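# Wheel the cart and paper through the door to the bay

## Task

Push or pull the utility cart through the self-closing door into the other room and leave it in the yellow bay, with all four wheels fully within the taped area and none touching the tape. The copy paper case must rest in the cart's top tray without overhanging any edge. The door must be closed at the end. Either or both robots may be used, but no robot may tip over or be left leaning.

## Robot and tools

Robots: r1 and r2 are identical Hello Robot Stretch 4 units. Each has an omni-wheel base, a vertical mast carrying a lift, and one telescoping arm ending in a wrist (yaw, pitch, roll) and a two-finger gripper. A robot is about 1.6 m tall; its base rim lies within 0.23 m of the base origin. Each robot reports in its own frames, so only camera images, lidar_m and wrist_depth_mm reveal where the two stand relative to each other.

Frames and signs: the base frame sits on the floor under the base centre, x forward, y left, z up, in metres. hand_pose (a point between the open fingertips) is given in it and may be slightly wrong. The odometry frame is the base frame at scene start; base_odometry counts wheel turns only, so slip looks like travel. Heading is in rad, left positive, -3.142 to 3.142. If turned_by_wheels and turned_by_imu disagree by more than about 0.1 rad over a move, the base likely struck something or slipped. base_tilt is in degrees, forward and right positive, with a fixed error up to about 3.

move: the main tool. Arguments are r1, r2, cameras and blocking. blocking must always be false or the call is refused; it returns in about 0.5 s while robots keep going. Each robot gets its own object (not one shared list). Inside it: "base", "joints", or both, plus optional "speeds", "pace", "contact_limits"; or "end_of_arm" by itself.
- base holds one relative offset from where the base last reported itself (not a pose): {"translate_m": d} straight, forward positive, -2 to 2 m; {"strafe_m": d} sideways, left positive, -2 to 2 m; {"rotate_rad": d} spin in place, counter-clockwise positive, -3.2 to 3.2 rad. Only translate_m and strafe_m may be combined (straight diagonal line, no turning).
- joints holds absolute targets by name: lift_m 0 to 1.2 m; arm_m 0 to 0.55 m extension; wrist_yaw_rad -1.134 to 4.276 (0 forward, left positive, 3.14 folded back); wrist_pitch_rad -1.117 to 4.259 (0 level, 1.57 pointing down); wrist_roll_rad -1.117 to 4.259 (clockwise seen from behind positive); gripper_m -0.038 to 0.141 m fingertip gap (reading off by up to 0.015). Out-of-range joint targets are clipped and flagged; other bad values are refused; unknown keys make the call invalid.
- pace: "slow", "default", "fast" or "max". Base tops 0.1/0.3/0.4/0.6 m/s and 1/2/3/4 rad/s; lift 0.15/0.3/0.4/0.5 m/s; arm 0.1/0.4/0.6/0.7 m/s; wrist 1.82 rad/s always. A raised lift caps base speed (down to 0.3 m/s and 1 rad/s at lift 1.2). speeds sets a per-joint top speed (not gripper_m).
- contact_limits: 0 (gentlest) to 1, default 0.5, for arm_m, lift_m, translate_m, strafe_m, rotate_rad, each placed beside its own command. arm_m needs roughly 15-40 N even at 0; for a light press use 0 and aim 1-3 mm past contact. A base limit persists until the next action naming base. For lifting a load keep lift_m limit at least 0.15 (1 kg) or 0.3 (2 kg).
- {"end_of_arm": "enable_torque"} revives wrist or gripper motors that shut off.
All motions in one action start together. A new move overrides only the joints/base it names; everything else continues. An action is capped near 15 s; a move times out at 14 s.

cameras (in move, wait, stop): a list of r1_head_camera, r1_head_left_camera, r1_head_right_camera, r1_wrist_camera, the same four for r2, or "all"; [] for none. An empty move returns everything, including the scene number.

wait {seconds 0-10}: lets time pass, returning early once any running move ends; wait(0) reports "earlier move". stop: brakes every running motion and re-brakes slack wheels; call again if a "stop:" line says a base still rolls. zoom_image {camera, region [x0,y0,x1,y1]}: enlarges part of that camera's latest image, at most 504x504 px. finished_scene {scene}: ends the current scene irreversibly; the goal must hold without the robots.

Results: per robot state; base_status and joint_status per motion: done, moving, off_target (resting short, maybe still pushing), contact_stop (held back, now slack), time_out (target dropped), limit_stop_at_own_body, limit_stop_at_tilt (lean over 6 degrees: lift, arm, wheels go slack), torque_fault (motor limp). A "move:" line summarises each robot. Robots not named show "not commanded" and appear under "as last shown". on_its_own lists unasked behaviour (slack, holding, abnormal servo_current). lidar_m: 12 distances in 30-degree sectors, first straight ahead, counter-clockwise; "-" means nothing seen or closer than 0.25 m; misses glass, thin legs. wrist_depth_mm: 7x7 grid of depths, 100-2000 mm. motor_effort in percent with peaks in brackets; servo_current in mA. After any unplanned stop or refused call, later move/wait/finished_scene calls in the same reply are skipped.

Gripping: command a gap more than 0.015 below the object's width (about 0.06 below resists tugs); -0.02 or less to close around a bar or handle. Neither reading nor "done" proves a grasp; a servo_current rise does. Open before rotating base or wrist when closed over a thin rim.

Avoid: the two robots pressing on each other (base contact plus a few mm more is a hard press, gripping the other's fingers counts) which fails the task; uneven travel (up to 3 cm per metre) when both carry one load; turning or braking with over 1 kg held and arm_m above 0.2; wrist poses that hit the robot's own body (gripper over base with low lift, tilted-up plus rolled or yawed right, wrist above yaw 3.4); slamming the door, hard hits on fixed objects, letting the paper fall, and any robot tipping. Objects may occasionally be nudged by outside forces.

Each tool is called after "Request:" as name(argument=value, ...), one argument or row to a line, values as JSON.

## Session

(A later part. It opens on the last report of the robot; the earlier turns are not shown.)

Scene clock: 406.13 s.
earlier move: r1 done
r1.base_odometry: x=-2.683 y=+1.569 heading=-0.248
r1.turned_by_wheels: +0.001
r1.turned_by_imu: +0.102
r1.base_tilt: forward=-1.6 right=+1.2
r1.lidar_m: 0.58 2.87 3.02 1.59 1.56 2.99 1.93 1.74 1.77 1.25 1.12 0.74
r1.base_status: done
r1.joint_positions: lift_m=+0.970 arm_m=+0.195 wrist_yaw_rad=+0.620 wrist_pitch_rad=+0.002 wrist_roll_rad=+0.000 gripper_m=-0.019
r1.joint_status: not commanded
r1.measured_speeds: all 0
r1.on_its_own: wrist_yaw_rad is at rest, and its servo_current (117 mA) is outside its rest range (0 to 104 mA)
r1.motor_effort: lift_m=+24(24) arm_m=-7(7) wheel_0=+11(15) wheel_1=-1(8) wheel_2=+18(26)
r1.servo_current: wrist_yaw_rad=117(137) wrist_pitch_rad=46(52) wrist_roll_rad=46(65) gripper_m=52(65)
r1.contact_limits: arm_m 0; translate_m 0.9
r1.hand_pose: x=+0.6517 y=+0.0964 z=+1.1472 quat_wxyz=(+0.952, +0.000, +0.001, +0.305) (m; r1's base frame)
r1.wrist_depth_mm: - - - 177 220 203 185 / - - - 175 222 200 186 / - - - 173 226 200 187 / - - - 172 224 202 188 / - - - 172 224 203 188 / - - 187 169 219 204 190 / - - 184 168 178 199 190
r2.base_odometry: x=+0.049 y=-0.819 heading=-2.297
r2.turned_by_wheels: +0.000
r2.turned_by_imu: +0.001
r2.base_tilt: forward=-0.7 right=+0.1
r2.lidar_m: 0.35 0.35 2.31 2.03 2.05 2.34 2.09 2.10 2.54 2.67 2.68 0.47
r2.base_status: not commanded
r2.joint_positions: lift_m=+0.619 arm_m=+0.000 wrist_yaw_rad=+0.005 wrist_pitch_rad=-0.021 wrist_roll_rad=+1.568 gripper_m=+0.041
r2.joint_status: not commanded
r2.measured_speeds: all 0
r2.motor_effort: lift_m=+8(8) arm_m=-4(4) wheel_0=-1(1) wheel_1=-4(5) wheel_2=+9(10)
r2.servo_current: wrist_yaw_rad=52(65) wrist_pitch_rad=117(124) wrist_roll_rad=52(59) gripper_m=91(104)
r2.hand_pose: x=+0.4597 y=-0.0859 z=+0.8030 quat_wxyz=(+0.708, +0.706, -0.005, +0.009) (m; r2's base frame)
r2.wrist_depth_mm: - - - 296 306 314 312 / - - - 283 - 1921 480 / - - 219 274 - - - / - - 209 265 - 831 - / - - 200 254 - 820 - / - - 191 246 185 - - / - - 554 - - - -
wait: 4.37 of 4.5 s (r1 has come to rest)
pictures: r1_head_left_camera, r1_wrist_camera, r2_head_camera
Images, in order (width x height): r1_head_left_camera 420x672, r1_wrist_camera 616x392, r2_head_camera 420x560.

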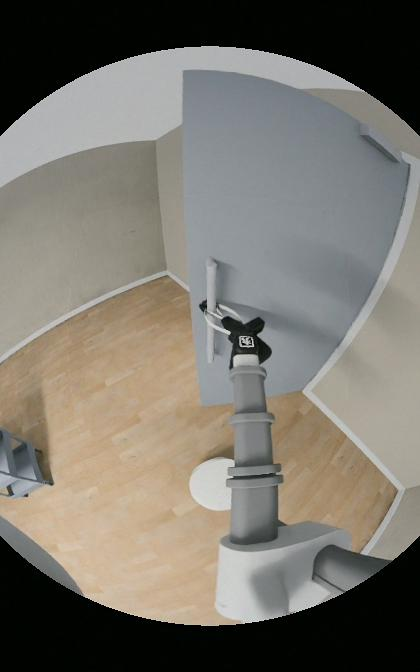

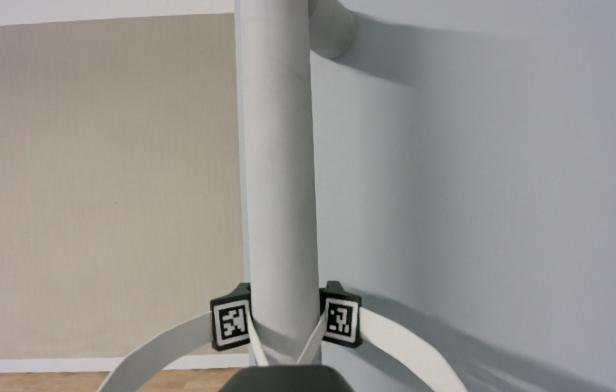

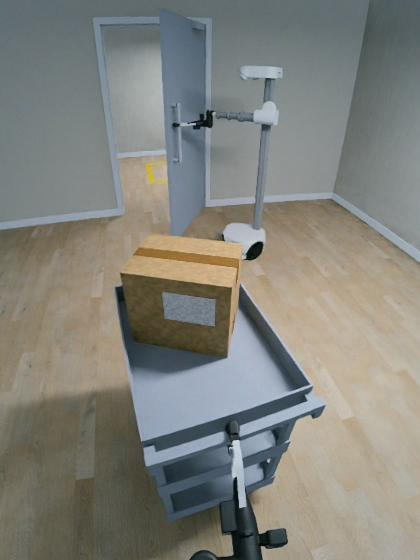

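Request:
move(
  blocking=false,
  r1={"base":{"translate_m":-0.35,"strafe_m":-0.15},"pace":"slow","contact_limits":{"translate_m":0.9}},
)

Request:
wait(
  seconds=4.7,
  cameras=["r1_head_left_camera","r1_wrist_camera","r2_head_camera"],
)

Scene clock: 410.27 s.
move: r1 moving
r1.base_odometry: x=-2.696 y=+1.567 heading=-0.246
r1.turned_by_wheels: +0.002
r1.turned_by_imu: +0.007
r1.base_tilt: forward=-1.5 right=+1.2
r1.lidar_m: 0.58 2.91 3.02 1.60 1.59 2.93 1.91 1.73 1.75 1.28 1.12 0.74
r1.base_status: translate_m moving; strafe_m moving
r1.joint_positions: lift_m=+0.970 arm_m=+0.195 wrist_yaw_rad=+0.620 wrist_pitch_rad=+0.002 wrist_roll_rad=+0.000 gripper_m=-0.019
r1.joint_status: not commanded
r1.measured_speeds: translate_m=-0.047 strafe_m=-0.023 rotate_rad=+0.002 lift_m=+0.000 arm_m=+0.000 wrist_yaw_rad=+0.000 wrist_pitch_rad=+0.000 wrist_roll_rad=+0.000
r1.motor_effort: lift_m=+24(24) arm_m=-6(7) wheel_0=+10(12) wheel_1=-4(4) wheel_2=+22(22)
r1.servo_current: wrist_yaw_rad=111(143) wrist_pitch_rad=33(46) wrist_roll_rad=46(65) gripper_m=52(59)
r1.contact_limits: arm_m 0; translate_m 0.9
r1.hand_pose: x=+0.6517 y=+0.0964 z=+1.1472 quat_wxyz=(+0.952, +0.000, +0.001, +0.305) (m; r1's base frame)
r1.wrist_depth_mm: - - - 176 220 202 185 / - - - 174 222 200 187 / - - - 173 226 201 187 / - - - 172 224 202 189 / - - - 171 225 204 189 / - - 187 170 220 204 189 / - - 184 168 178 198 190
r2: as last shown
r2.turned_by_imu: +0.000
r2.base_tilt: forward=-0.7 right=+0.0
r2.lidar_m: 0.37 0.37 2.29 2.03 2.05 2.33 2.07 2.08 2.57 2.69 2.69 0.47
r2.motor_effort: lift_m=+8(8) arm_m=-4(4) wheel_0=-1(1) wheel_1=-4(4) wheel_2=+9(9)
r2.servo_current: wrist_yaw_rad=52(52) wrist_pitch_rad=117(117) wrist_roll_rad=46(52) gripper_m=91(98)
r2.wrist_depth_mm: - - - 294 306 314 312 / - - - 285 - 1983 484 / - - 217 274 - - - / - - 209 264 - 831 - / - - 200 255 - 842 - / - - 191 245 186 - - / - - 554 - - - -
pictures: none

Scene clock: 414.77 s.
earlier move: r1 done
r1.base_odometry: x=-3.058 y=+1.509 heading=-0.247
r1.turned_by_wheels: -0.001
r1.turned_by_imu: +0.036
r1.base_tilt: forward=-1.5 right=+1.2
r1.lidar_m: 0.58 0.65 3.37 1.68 4.56 2.26 1.48 1.39 1.42 1.34 1.22 0.88
r1.base_status: done
r1.joint_positions: lift_m=+0.970 arm_m=+0.195 wrist_yaw_rad=+0.615 wrist_pitch_rad=+0.002 wrist_roll_rad=+0.000 gripper_m=-0.019
r1.joint_status: not commanded
r1.measured_speeds: all 0
r1.motor_effort: lift_m=+24(24) arm_m=-7(7) wheel_0=+1(13) wheel_1=-2(7) wheel_2=+10(24)
r1.servo_current: wrist_yaw_rad=59(143) wrist_pitch_rad=33(52) wrist_roll_rad=39(72) gripper_m=59(59)
r1.contact_limits: arm_m 0; translate_m 0.9
r1.hand_pose: x=+0.6522 y=+0.0948 z=+1.1472 quat_wxyz=(+0.953, +0.000, +0.001, +0.302) (m; r1's base frame)
r1.wrist_depth_mm: - - 252 166 237 231 228 / - - 254 167 238 232 226 / - - 254 167 240 233 227 / - - 255 168 239 234 228 / - - 256 168 240 234 229 / - - 191 169 238 235 229 / - - 255 166 178 234 229
r2.base_odometry: x=+0.049 y=-0.819 heading=-2.297
r2.turned_by_wheels: +0.000
r2.turned_by_imu: +0.001
r2.base_tilt: forward=-0.7 right=+0.1
r2.lidar_m: 0.34 0.38 2.31 2.03 2.06 2.33 2.08 2.10 2.55 2.68 2.68 0.47
r2.base_status: not commanded
r2.joint_positions: lift_m=+0.619 arm_m=+0.000 wrist_yaw_rad=+0.005 wrist_pitch_rad=-0.021 wrist_roll_rad=+1.568 gripper_m=+0.041
r2.joint_status: not commanded
r2.measured_speeds: all 0
r2.motor_effort: lift_m=+8(8) arm_m=-4(4) wheel_0=-1(1) wheel_1=-4(5) wheel_2=+9(9)
r2.servo_current: wrist_yaw_rad=59(65) wrist_pitch_rad=117(117) wrist_roll_rad=46(65) gripper_m=85(98)
r2.hand_pose: x=+0.4597 y=-0.0859 z=+0.8030 quat_wxyz=(+0.708, +0.706, -0.005, +0.009) (m; r2's base frame)
r2.wrist_depth_mm: - - - 297 306 315 310 / - - - 285 - 1983 480 / - - 218 273 - - - / - - 208 264 - 842 - / - - 201 253 - 820 - / - - 191 246 186 - - / - - 554 - - - -
wait: 4.50 of 4.7 s (r1 has come to rest)
pictures: r1_head_left_camera, r1_wrist_camera, r2_head_camera
Images, in order (width x height): r1_head_left_camera 420x672, r1_wrist_camera 616x392, r2_head_camera 420x560.

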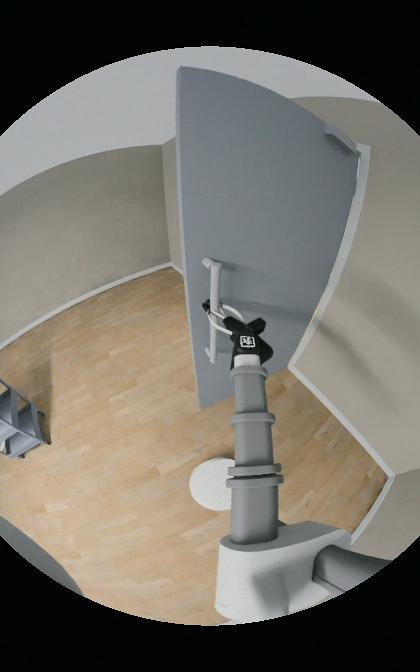

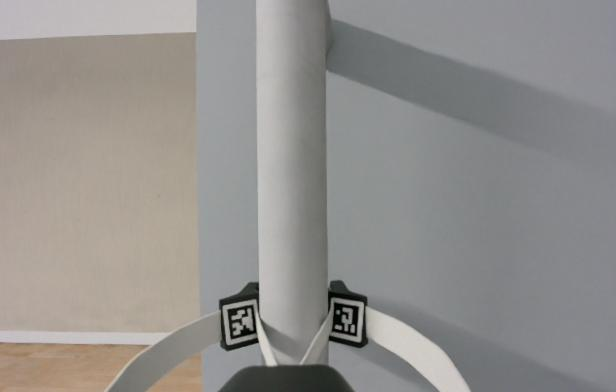

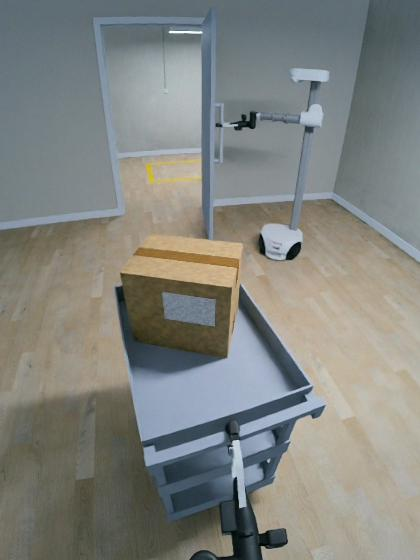

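Request:
move(
  blocking=false,
  r2={"base":{"translate_m":0.248,"strafe_m":0.197},"pace":"slow"},
)

Request:
wait(
  seconds=4.2,
  cameras=["r2_head_camera","r2_head_left_camera"],
)

Scene clock: 428.07 s.
move: r2 moving
r1: as last shown
r1.turned_by_wheels: +0.000
r1.turned_by_imu: +0.000
r1.base_tilt: forward=-1.6 right=+1.3
r1.lidar_m: 0.59 0.67 3.39 1.68 4.54 2.25 1.49 1.38 1.41 1.33 1.22 0.90
r1.motor_effort: lift_m=+24(24) arm_m=-7(7) wheel_0=+1(1) wheel_1=-2(2) wheel_2=+10(10)
r1.servo_current: wrist_yaw_rad=98(98) wrist_pitch_rad=33(46) wrist_roll_rad=59(59) gripper_m=52(59)
r1.contact_limits: arm_m 0; translate_m 0.9
r1.wrist_depth_mm: - - 253 166 238 231 225 / - - 252 167 238 233 227 / - - 253 167 239 232 226 / - - 254 168 240 234 228 / - - 254 169 241 233 229 / - - 191 169 237 234 229 / - - 254 167 179 231 229
r2.base_odometry: x=+0.049 y=-0.832 heading=-2.297
r2.turned_by_wheels: +0.000
r2.turned_by_imu: +0.000
r2.base_tilt: forward=-0.7 right=+0.1
r2.lidar_m: 0.36 0.38 2.31 2.02 2.01 2.35 2.09 2.12 2.57 2.71 2.69 0.49
r2.base_status: translate_m moving; strafe_m moving
r2.joint_positions: lift_m=+0.619 arm_m=+0.000 wrist_yaw_rad=+0.003 wrist_pitch_rad=-0.021 wrist_roll_rad=+1.568 gripper_m=+0.041
r2.joint_status: not commanded
r2.measured_speeds: translate_m=+0.042 strafe_m=+0.032 rotate_rad=+0.001 lift_m=+0.000 arm_m=+0.000 wrist_yaw_rad=-0.005 wrist_pitch_rad=+0.000 wrist_roll_rad=+0.000
r2.motor_effort: lift_m=+8(8) arm_m=-4(4) wheel_0=-3(5) wheel_1=+6(9) wheel_2=-11(11)
r2.servo_current: wrist_yaw_rad=46(59) wrist_pitch_rad=111(124) wrist_roll_rad=46(52) gripper_m=78(98)
r2.hand_pose: x=+0.4595 y=-0.0866 z=+0.8030 quat_wxyz=(+0.708, +0.706, -0.006, +0.008) (m; r2's base frame)
r2.wrist_depth_mm: - - - 298 307 314 312 / - - - 287 - 1983 477 / - - 216 274 - - - / - - 208 265 - 809 - / - - 205 253 - 820 - / - 525 189 244 186 - - / - - 186 - - - -
pictures: none

Scene clock: 431.97 s.
earlier move: r2 done
r1.base_odometry: x=-3.058 y=+1.509 heading=-0.247
r1.turned_by_wheels: +0.000
r1.turned_by_imu: +0.000
r1.base_tilt: forward=-1.5 right=+1.2
r1.lidar_m: 0.58 0.64 3.40 1.50 4.54 2.23 1.51 1.38 1.42 1.32 1.21 0.85
r1.base_status: not commanded
r1.joint_positions: lift_m=+0.970 arm_m=+0.195 wrist_yaw_rad=+0.615 wrist_pitch_rad=+0.002 wrist_roll_rad=+0.000 gripper_m=-0.019
r1.joint_status: not commanded
r1.measured_speeds: all 0
r1.motor_effort: lift_m=+24(24) arm_m=-6(7) wheel_0=+1(1) wheel_1=-2(2) wheel_2=+10(10)
r1.servo_current: wrist_yaw_rad=91(104) wrist_pitch_rad=39(52) wrist_roll_rad=39(65) gripper_m=52(65)
r1.contact_limits: arm_m 0; translate_m 0.9
r1.hand_pose: x=+0.6522 y=+0.0948 z=+1.1472 quat_wxyz=(+0.953, +0.000, +0.001, +0.302) (m; r1's base frame)
r1.wrist_depth_mm: - - 252 167 238 230 227 / - - 253 167 239 231 226 / - - 253 167 239 233 228 / - - 254 168 239 235 228 / - - 254 168 240 233 229 / - - 191 170 238 234 229 / - - 255 167 178 233 230
r2.base_odometry: x=+0.032 y=-1.135 heading=-2.297
r2.turned_by_wheels: +0.000
r2.turned_by_imu: +0.000
r2.base_tilt: forward=-0.7 right=+0.1
r2.lidar_m: 0.40 0.43 2.12 1.88 1.93 2.37 2.36 2.38 2.86 2.80 2.85 0.45
r2.base_status: done
r2.joint_positions: lift_m=+0.619 arm_m=+0.000 wrist_yaw_rad=-0.002 wrist_pitch_rad=-0.021 wrist_roll_rad=+1.569 gripper_m=+0.041
r2.joint_status: not commanded
r2.measured_speeds: all 0
r2.motor_effort: lift_m=+8(8) arm_m=+2(4) wheel_0=-2(12) wheel_1=+5(9) wheel_2=-6(16)
r2.servo_current: wrist_yaw_rad=39(72) wrist_pitch_rad=111(124) wrist_roll_rad=46(59) gripper_m=91(98)
r2.hand_pose: x=+0.4590 y=-0.0881 z=+0.8030 quat_wxyz=(+0.708, +0.707, -0.008, +0.006) (m; r2's base frame)
r2.wrist_depth_mm: - - 190 247 - 1863 1336 / - - 191 245 - 1921 - / - - 190 245 - 820 - / - - 189 246 - 809 - / - - 190 245 - 820 - / - - 189 246 186 - - / - - - - - 1983 -
wait: 3.90 of 4.2 s (r2 has come to rest)
pictures: r2_head_camera, r2_head_left_camera
Images, in order (width x height): r2_head_camera 420x560, r2_head_left_camera 420x672.

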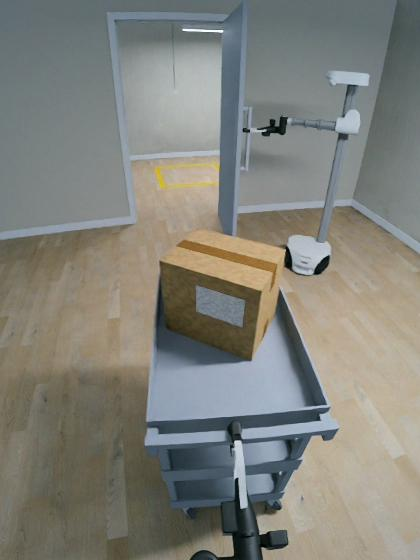

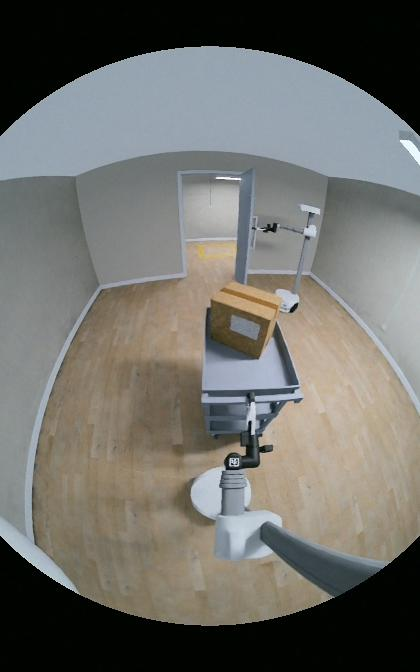

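Request:
move(
  blocking=false,
  r2={"base":{"translate_m":0.58},"pace":"slow","contact_limits":{"translate_m":0.5}},
)

Request:
wait(
  seconds=6.6,
  cameras=["r2_head_camera","r2_head_left_camera","r1_head_left_camera"],
)

Scene clock: 440.57 s.
move: r2 moving
r1: as last shown
r1.base_tilt: forward=-1.6 right=+1.3
r1.lidar_m: 0.58 0.67 1.76 1.47 4.55 2.23 1.50 1.37 1.41 1.33 1.22 0.89
r1.motor_effort: lift_m=+24(24) arm_m=-7(7) wheel_0=+1(1) wheel_1=-2(2) wheel_2=+10(10)
r1.servo_current: wrist_yaw_rad=98(104) wrist_pitch_rad=46(46) wrist_roll_rad=59(65) gripper_m=52(59)
r1.contact_limits: arm_m 0; translate_m 0.9
r1.wrist_depth_mm: - - 253 167 237 232 226 / - - 254 166 239 232 226 / - - 253 167 239 233 227 / - - 254 168 239 233 228 / - - 255 169 240 232 228 / - - 190 169 238 234 228 / - - 254 167 178 231 229
r2.base_odometry: x=+0.024 y=-1.144 heading=-2.297
r2.turned_by_wheels: +0.000
r2.turned_by_imu: +0.001
r2.base_tilt: forward=-0.7 right=+0.1
r2.lidar_m: 0.40 0.43 2.12 1.90 1.88 2.36 2.36 2.37 2.88 2.83 2.84 0.43
r2.base_status: translate_m moving
r2.joint_positions: lift_m=+0.619 arm_m=+0.000 wrist_yaw_rad=-0.002 wrist_pitch_rad=-0.021 wrist_roll_rad=+1.569 gripper_m=+0.041
r2.joint_status: not commanded
r2.measured_speeds: translate_m=+0.049 strafe_m=+0.001 rotate_rad=+0.004 lift_m=+0.000 arm_m=+0.000 wrist_yaw_rad=+0.000 wrist_pitch_rad=+0.000 wrist_roll_rad=+0.000
r2.motor_effort: lift_m=+8(8) arm_m=+4(4) wheel_0=+11(11) wheel_1=+6(8) wheel_2=-12(13)
r2.servo_current: wrist_yaw_rad=39(52) wrist_pitch_rad=124(124) wrist_roll_rad=39(59) gripper_m=91(91)
r2.contact_limits: translate_m 0.5
r2.hand_pose: x=+0.4590 y=-0.0881 z=+0.8030 quat_wxyz=(+0.708, +0.707, -0.008, +0.006) (m; r2's base frame)
r2.wrist_depth_mm: - - 193 250 - 1863 1255 / - - 191 248 - 1983 - / - - 191 247 - 820 - / - - 190 247 - 809 - / - - 189 246 - 809 - / - - 188 245 186 - - / - - - - - 1921 -
pictures: none

Scene clock: 447.13 s.
earlier move: r2 done
r1.base_odometry: x=-3.058 y=+1.509 heading=-0.247
r1.turned_by_wheels: +0.000
r1.turned_by_imu: +0.000
r1.base_tilt: forward=-1.6 right=+1.3
r1.lidar_m: 0.59 0.61 1.21 1.30 4.54 2.25 1.50 1.38 1.42 1.32 1.22 0.87
r1.base_status: not commanded
r1.joint_positions: lift_m=+0.970 arm_m=+0.195 wrist_yaw_rad=+0.615 wrist_pitch_rad=+0.002 wrist_roll_rad=+0.000 gripper_m=-0.019
r1.joint_status: not commanded
r1.measured_speeds: all 0
r1.motor_effort: lift_m=+24(24) arm_m=-6(7) wheel_0=+1(1) wheel_1=-2(2) wheel_2=+10(10)
r1.servo_current: wrist_yaw_rad=85(111) wrist_pitch_rad=46(52) wrist_roll_rad=52(72) gripper_m=52(59)
r1.contact_limits: arm_m 0; translate_m 0.9
r1.hand_pose: x=+0.6522 y=+0.0948 z=+1.1472 quat_wxyz=(+0.953, +0.000, +0.001, +0.302) (m; r1's base frame)
r1.wrist_depth_mm: - - 254 167 237 231 227 / - - 254 167 238 232 227 / - - 254 168 239 234 228 / - - 254 168 240 234 229 / - - 255 169 240 233 229 / - - 191 169 238 234 228 / - - 254 166 178 232 229
r2.base_odometry: x=-0.353 y=-1.569 heading=-2.297
r2.turned_by_wheels: +0.000
r2.turned_by_imu: +0.004
r2.base_tilt: forward=-0.7 right=+0.1
r2.lidar_m: 0.35 0.36 2.23 2.00 2.03 2.42 2.93 2.95 3.02 2.73 2.76 0.45
r2.base_status: done
r2.joint_positions: lift_m=+0.619 arm_m=+0.000 wrist_yaw_rad=+0.002 wrist_pitch_rad=-0.021 wrist_roll_rad=+1.569 gripper_m=+0.041
r2.joint_status: not commanded
r2.measured_speeds: all 0
r2.motor_effort: lift_m=+8(8) arm_m=+4(4) wheel_0=+5(15) wheel_1=+4(8) wheel_2=-6(13)
r2.servo_current: wrist_yaw_rad=39(65) wrist_pitch_rad=117(124) wrist_roll_rad=46(59) gripper_m=85(91)
r2.contact_limits: translate_m 0.5
r2.hand_pose: x=+0.4594 y=-0.0869 z=+0.8030 quat_wxyz=(+0.708, +0.707, -0.007, +0.008) (m; r2's base frame)
r2.wrist_depth_mm: - - - 309 - 327 1118 / - - - 310 347 1618 1281 / - - - 289 - 1983 488 / - - 216 274 - - - / - - 203 256 - 820 - / - 504 187 241 186 - - / - 521 178 - - 741 -
wait: 6.57 of 6.6 s (r2 has come to rest)
pictures: r1_head_left_camera, r2_head_camera, r2_head_left_camera
Images, in order (width x height): r1_head_left_camera 420x672, r2_head_camera 420x560, r2_head_left_camera 420x672.

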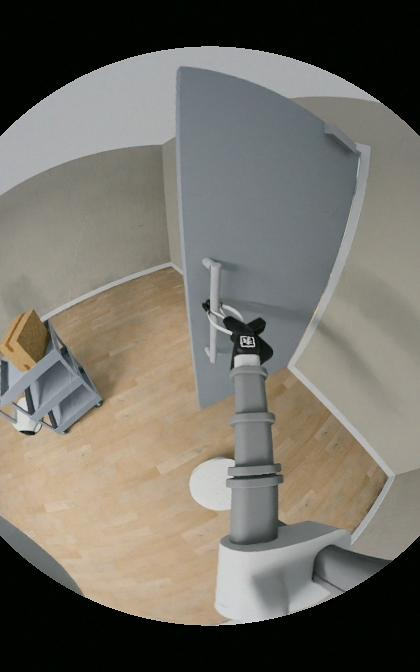

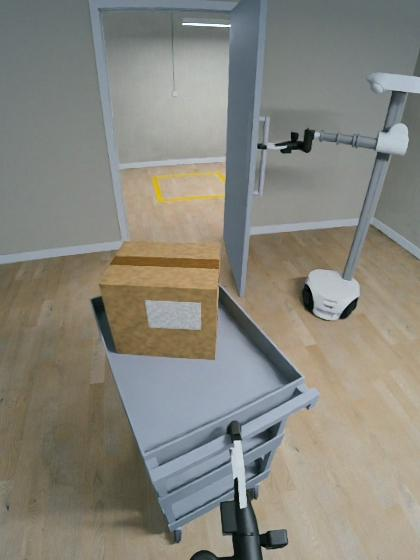

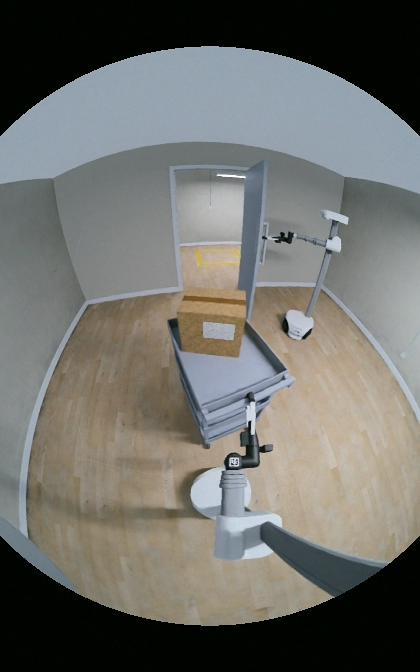

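Request:
move(
  blocking=false,
  r2={"base":{"translate_m":-0.244,"strafe_m":0.26},"pace":"slow"},
)

Request:
wait(
  seconds=4.6,
  cameras=["r2_head_camera","r2_head_left_camera"],
)

Scene clock: 457.67 s.
move: r2 moving
r1: as last shown
r1.lidar_m: 0.58 0.62 1.22 1.31 4.53 2.24 1.50 1.39 1.41 1.31 1.23 0.89
r1.motor_effort: lift_m=+24(24) arm_m=-7(7) wheel_0=+1(1) wheel_1=-1(2) wheel_2=+10(10)
r1.servo_current: wrist_yaw_rad=104(104) wrist_pitch_rad=39(46) wrist_roll_rad=33(59) gripper_m=52(59)
r1.contact_limits: arm_m 0; translate_m 0.9
r1.wrist_depth_mm: - - 253 167 238 231 227 / - - 253 167 238 231 227 / - - 254 167 239 231 228 / - - 255 168 238 234 228 / - - 255 168 240 235 229 / - - 191 169 239 234 229 / - - 254 167 178 233 230
r2.base_odometry: x=-0.341 y=-1.569 heading=-2.296
r2.turned_by_wheels: +0.000
r2.turned_by_imu: +0.001
r2.base_tilt: forward=-0.7 right=+0.1
r2.lidar_m: 0.33 0.34 2.22 2.01 2.04 2.41 2.93 2.95 3.05 2.72 2.76 0.49
r2.base_status: translate_m moving; strafe_m moving
r2.joint_positions: lift_m=+0.619 arm_m=+0.000 wrist_yaw_rad=+0.002 wrist_pitch_rad=-0.021 wrist_roll_rad=+1.569 gripper_m=+0.041
r2.joint_status: not commanded
r2.measured_speeds: translate_m=-0.035 strafe_m=+0.036 rotate_rad=-0.003 lift_m=+0.000 arm_m=+0.000 wrist_yaw_rad=+0.000 wrist_pitch_rad=+0.000 wrist_roll_rad=+0.000
r2.motor_effort: lift_m=+8(8) arm_m=+4(4) wheel_0=-6(9) wheel_1=+5(6) wheel_2=+9(10)
r2.servo_current: wrist_yaw_rad=59(59) wrist_pitch_rad=117(124) wrist_roll_rad=39(52) gripper_m=91(91)
r2.hand_pose: x=+0.4594 y=-0.0869 z=+0.8030 quat_wxyz=(+0.708, +0.707, -0.007, +0.008) (m; r2's base frame)
r2.wrist_depth_mm: - - - 312 - 329 1118 / - - - 309 - 1808 1281 / - - - 290 - - 488 / - - - 272 - - - / - - 202 256 - 842 - / - 504 189 241 186 778 - / - 521 512 - - - -
pictures: none

Scene clock: 462.00 s.
earlier move: r2 done
r1.base_odometry: x=-3.058 y=+1.509 heading=-0.247
r1.turned_by_wheels: +0.000
r1.turned_by_imu: +0.000
r1.base_tilt: forward=-1.6 right=+1.3
r1.lidar_m: 0.57 0.63 1.38 1.40 4.54 2.23 1.50 1.39 1.43 1.30 1.21 0.90
r1.base_status: not commanded
r1.joint_positions: lift_m=+0.970 arm_m=+0.195 wrist_yaw_rad=+0.615 wrist_pitch_rad=+0.002 wrist_roll_rad=+0.000 gripper_m=-0.019
r1.joint_status: not commanded
r1.measured_speeds: all 0
r1.motor_effort: lift_m=+24(24) arm_m=-7(7) wheel_0=+2(2) wheel_1=-2(2) wheel_2=+10(10)
r1.servo_current: wrist_yaw_rad=72(104) wrist_pitch_rad=46(52) wrist_roll_rad=46(65) gripper_m=52(59)
r1.contact_limits: arm_m 0; translate_m 0.9
r1.hand_pose: x=+0.6522 y=+0.0948 z=+1.1472 quat_wxyz=(+0.953, +0.000, +0.001, +0.302) (m; r1's base frame)
r1.wrist_depth_mm: - - 253 166 238 231 227 / - - 253 167 238 231 227 / - - 254 167 240 232 228 / - - 255 168 240 233 229 / - - 255 169 240 233 229 / - - 191 169 239 234 229 / - - 255 167 178 233 229
r2.base_odometry: x=+0.003 y=-1.559 heading=-2.296
r2.turned_by_wheels: +0.001
r2.turned_by_imu: +0.002
r2.base_tilt: forward=-0.7 right=+0.0
r2.lidar_m: 0.41 0.47 1.94 1.71 1.71 2.07 2.74 2.74 3.36 3.02 3.06 0.46
r2.base_status: done
r2.joint_positions: lift_m=+0.619 arm_m=+0.000 wrist_yaw_rad=+0.003 wrist_pitch_rad=-0.021 wrist_roll_rad=+1.569 gripper_m=+0.041
r2.joint_status: not commanded
r2.measured_speeds: all 0
r2.motor_effort: lift_m=+8(8) arm_m=+3(4) wheel_0=-3(13) wheel_1=+5(7) wheel_2=+9(15)
r2.servo_current: wrist_yaw_rad=46(59) wrist_pitch_rad=117(124) wrist_roll_rad=52(65) gripper_m=85(91)
r2.hand_pose: x=+0.4595 y=-0.0865 z=+0.8030 quat_wxyz=(+0.708, +0.707, -0.006, +0.008) (m; r2's base frame)
r2.wrist_depth_mm: - - 199 236 - 1863 - / - - 198 240 - 778 - / - - 189 244 - 809 - / - - 192 247 - 820 - / - - 196 250 - 831 - / - - 195 254 186 - - / - - - - - 554 484
wait: 4.33 of 4.6 s (r2 has come to rest)
pictures: r2_head_camera, r2_head_left_camera
Images, in order (width x height): r2_head_camera 420x560, r2_head_left_camera 420x672.

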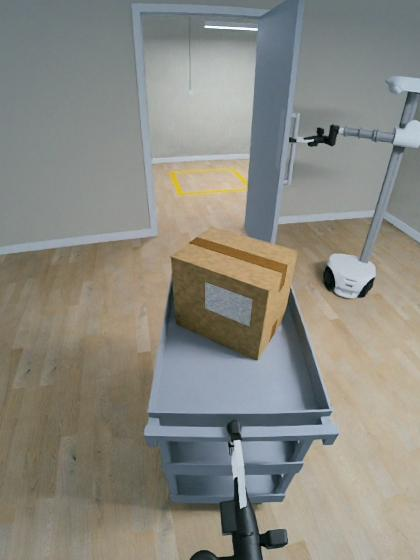

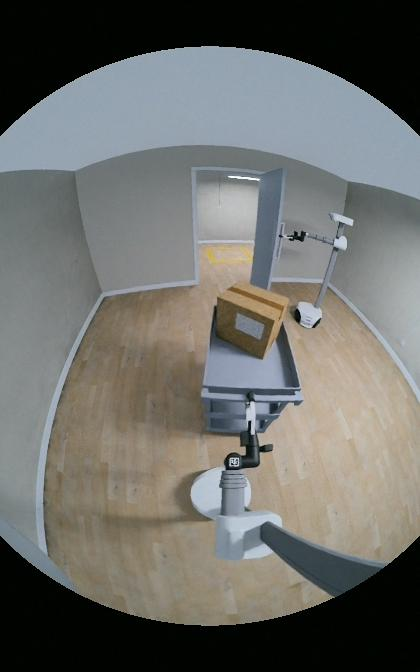

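Request:
move(
  blocking=false,
  r2={"base":{"translate_m":0.3,"strafe_m":0.02},"pace":"slow"},
)

Request:
wait(
  seconds=3.4,
  cameras=["r2_head_camera"],
)

Scene clock: 474.43 s.
move: r2 moving
r1: as last shown
r1.base_tilt: forward=-1.5 right=+1.2
r1.lidar_m: 0.58 0.65 1.34 1.42 4.54 2.23 1.49 1.38 1.39 1.33 1.22 0.89
r1.motor_effort: lift_m=+24(24) arm_m=-7(7) wheel_0=+1(1) wheel_1=-2(2) wheel_2=+10(10)
r1.servo_current: wrist_yaw_rad=72(98) wrist_pitch_rad=46(46) wrist_roll_rad=52(59) gripper_m=52(59)
r1.contact_limits: arm_m 0; translate_m 0.9
r1.wrist_depth_mm: - - 253 167 238 231 226 / - - 253 167 238 231 227 / - - 254 167 240 233 228 / - - 255 168 238 234 228 / - - 254 169 241 234 229 / - - 191 169 238 234 228 / - - 254 167 178 233 229
r2.base_odometry: x=-0.004 y=-1.568 heading=-2.296
r2.turned_by_wheels: +0.000
r2.turned_by_imu: +0.000
r2.base_tilt: forward=-0.7 right=+0.1
r2.lidar_m: 0.41 0.44 1.93 1.72 1.74 2.08 2.76 2.77 3.37 3.02 3.06 0.44
r2.base_status: translate_m moving; strafe_m moving
r2.joint_positions: lift_m=+0.619 arm_m=+0.000 wrist_yaw_rad=+0.001 wrist_pitch_rad=-0.021 wrist_roll_rad=+1.569 gripper_m=+0.041
r2.joint_status: not commanded
r2.measured_speeds: translate_m=+0.048 strafe_m=+0.002 rotate_rad=-0.003 lift_m=+0.000 arm_m=+0.000 wrist_yaw_rad=-0.020 wrist_pitch_rad=+0.000 wrist_roll_rad=+0.000
r2.motor_effort: lift_m=+8(8) arm_m=+4(4) wheel_0=+5(10) wheel_1=+6(8) wheel_2=-11(12)
r2.servo_current: wrist_yaw_rad=26(59) wrist_pitch_rad=111(124) wrist_roll_rad=52(52) gripper_m=85(85)
r2.hand_pose: x=+0.4593 y=-0.0871 z=+0.8030 quat_wxyz=(+0.708, +0.707, -0.007, +0.008) (m; r2's base frame)
r2.wrist_depth_mm: - - 185 240 - 1921 - / - - 187 242 - 1921 - / - - 189 244 - 809 - / - - 191 246 - 820 - / - - 193 249 - 820 - / - 183 194 251 186 - - / - - - - - 1921 -
pictures: none

Scene clock: 477.83 s.
earlier move: r2 moving
r1.base_odometry: x=-3.058 y=+1.509 heading=-0.247
r1.turned_by_wheels: +0.000
r1.turned_by_imu: +0.000
r1.base_tilt: forward=-1.5 right=+1.3
r1.lidar_m: 0.57 0.63 1.17 1.45 4.54 2.25 1.48 1.38 1.41 1.33 1.22 0.87
r1.base_status: not commanded
r1.joint_positions: lift_m=+0.970 arm_m=+0.195 wrist_yaw_rad=+0.615 wrist_pitch_rad=+0.002 wrist_roll_rad=+0.000 gripper_m=-0.019
r1.joint_status: not commanded
r1.measured_speeds: all 0
r1.motor_effort: lift_m=+24(24) arm_m=-6(7) wheel_0=+2(2) wheel_1=-2(2) wheel_2=+10(10)
r1.servo_current: wrist_yaw_rad=91(104) wrist_pitch_rad=52(52) wrist_roll_rad=52(72) gripper_m=59(59)
r1.contact_limits: arm_m 0; translate_m 0.9
r1.hand_pose: x=+0.6522 y=+0.0948 z=+1.1472 quat_wxyz=(+0.953, +0.000, +0.001, +0.302) (m; r1's base frame)
r1.wrist_depth_mm: - - 253 166 238 232 225 / - - 252 167 239 232 227 / - - 253 167 241 232 228 / - - 254 167 239 234 229 / - - 255 168 240 233 228 / - - 191 169 238 233 229 / - - 253 166 178 231 229
r2.base_odometry: x=-0.180 y=-1.796 heading=-2.295
r2.turned_by_wheels: +0.001
r2.turned_by_imu: +0.003
r2.base_tilt: forward=-0.7 right=+0.0
r2.lidar_m: 0.41 0.43 1.95 1.75 1.76 2.14 3.05 3.07 3.34 3.01 3.03 0.43
r2.base_status: translate_m moving; strafe_m moving
r2.joint_positions: lift_m=+0.619 arm_m=+0.000 wrist_yaw_rad=+0.002 wrist_pitch_rad=-0.021 wrist_roll_rad=+1.569 gripper_m=+0.041
r2.joint_status: not commanded
r2.measured_speeds: translate_m=+0.012 strafe_m=+0.001 rotate_rad=+0.000 lift_m=+0.000 arm_m=+0.000 wrist_yaw_rad=+0.000 wrist_pitch_rad=+0.000 wrist_roll_rad=+0.000
r2.motor_effort: lift_m=+8(8) arm_m=+4(4) wheel_0=+8(14) wheel_1=+6(9) wheel_2=-6(18)
r2.servo_current: wrist_yaw_rad=46(59) wrist_pitch_rad=117(124) wrist_roll_rad=33(59) gripper_m=78(91)
r2.hand_pose: x=+0.4594 y=-0.0869 z=+0.8030 quat_wxyz=(+0.708, +0.707, -0.007, +0.008) (m; r2's base frame)
r2.wrist_depth_mm: - - 205 236 - 1921 484 / - - 184 238 - 798 - / - - 204 241 - 798 - / - - 187 243 - 820 - / - - 189 245 - 831 - / - - 189 247 186 - - / - - - - - - -
wait: 3.40 s; no rest
pictures: r2_head_camera
Images, in order (width x height): r2_head_camera 420x560.

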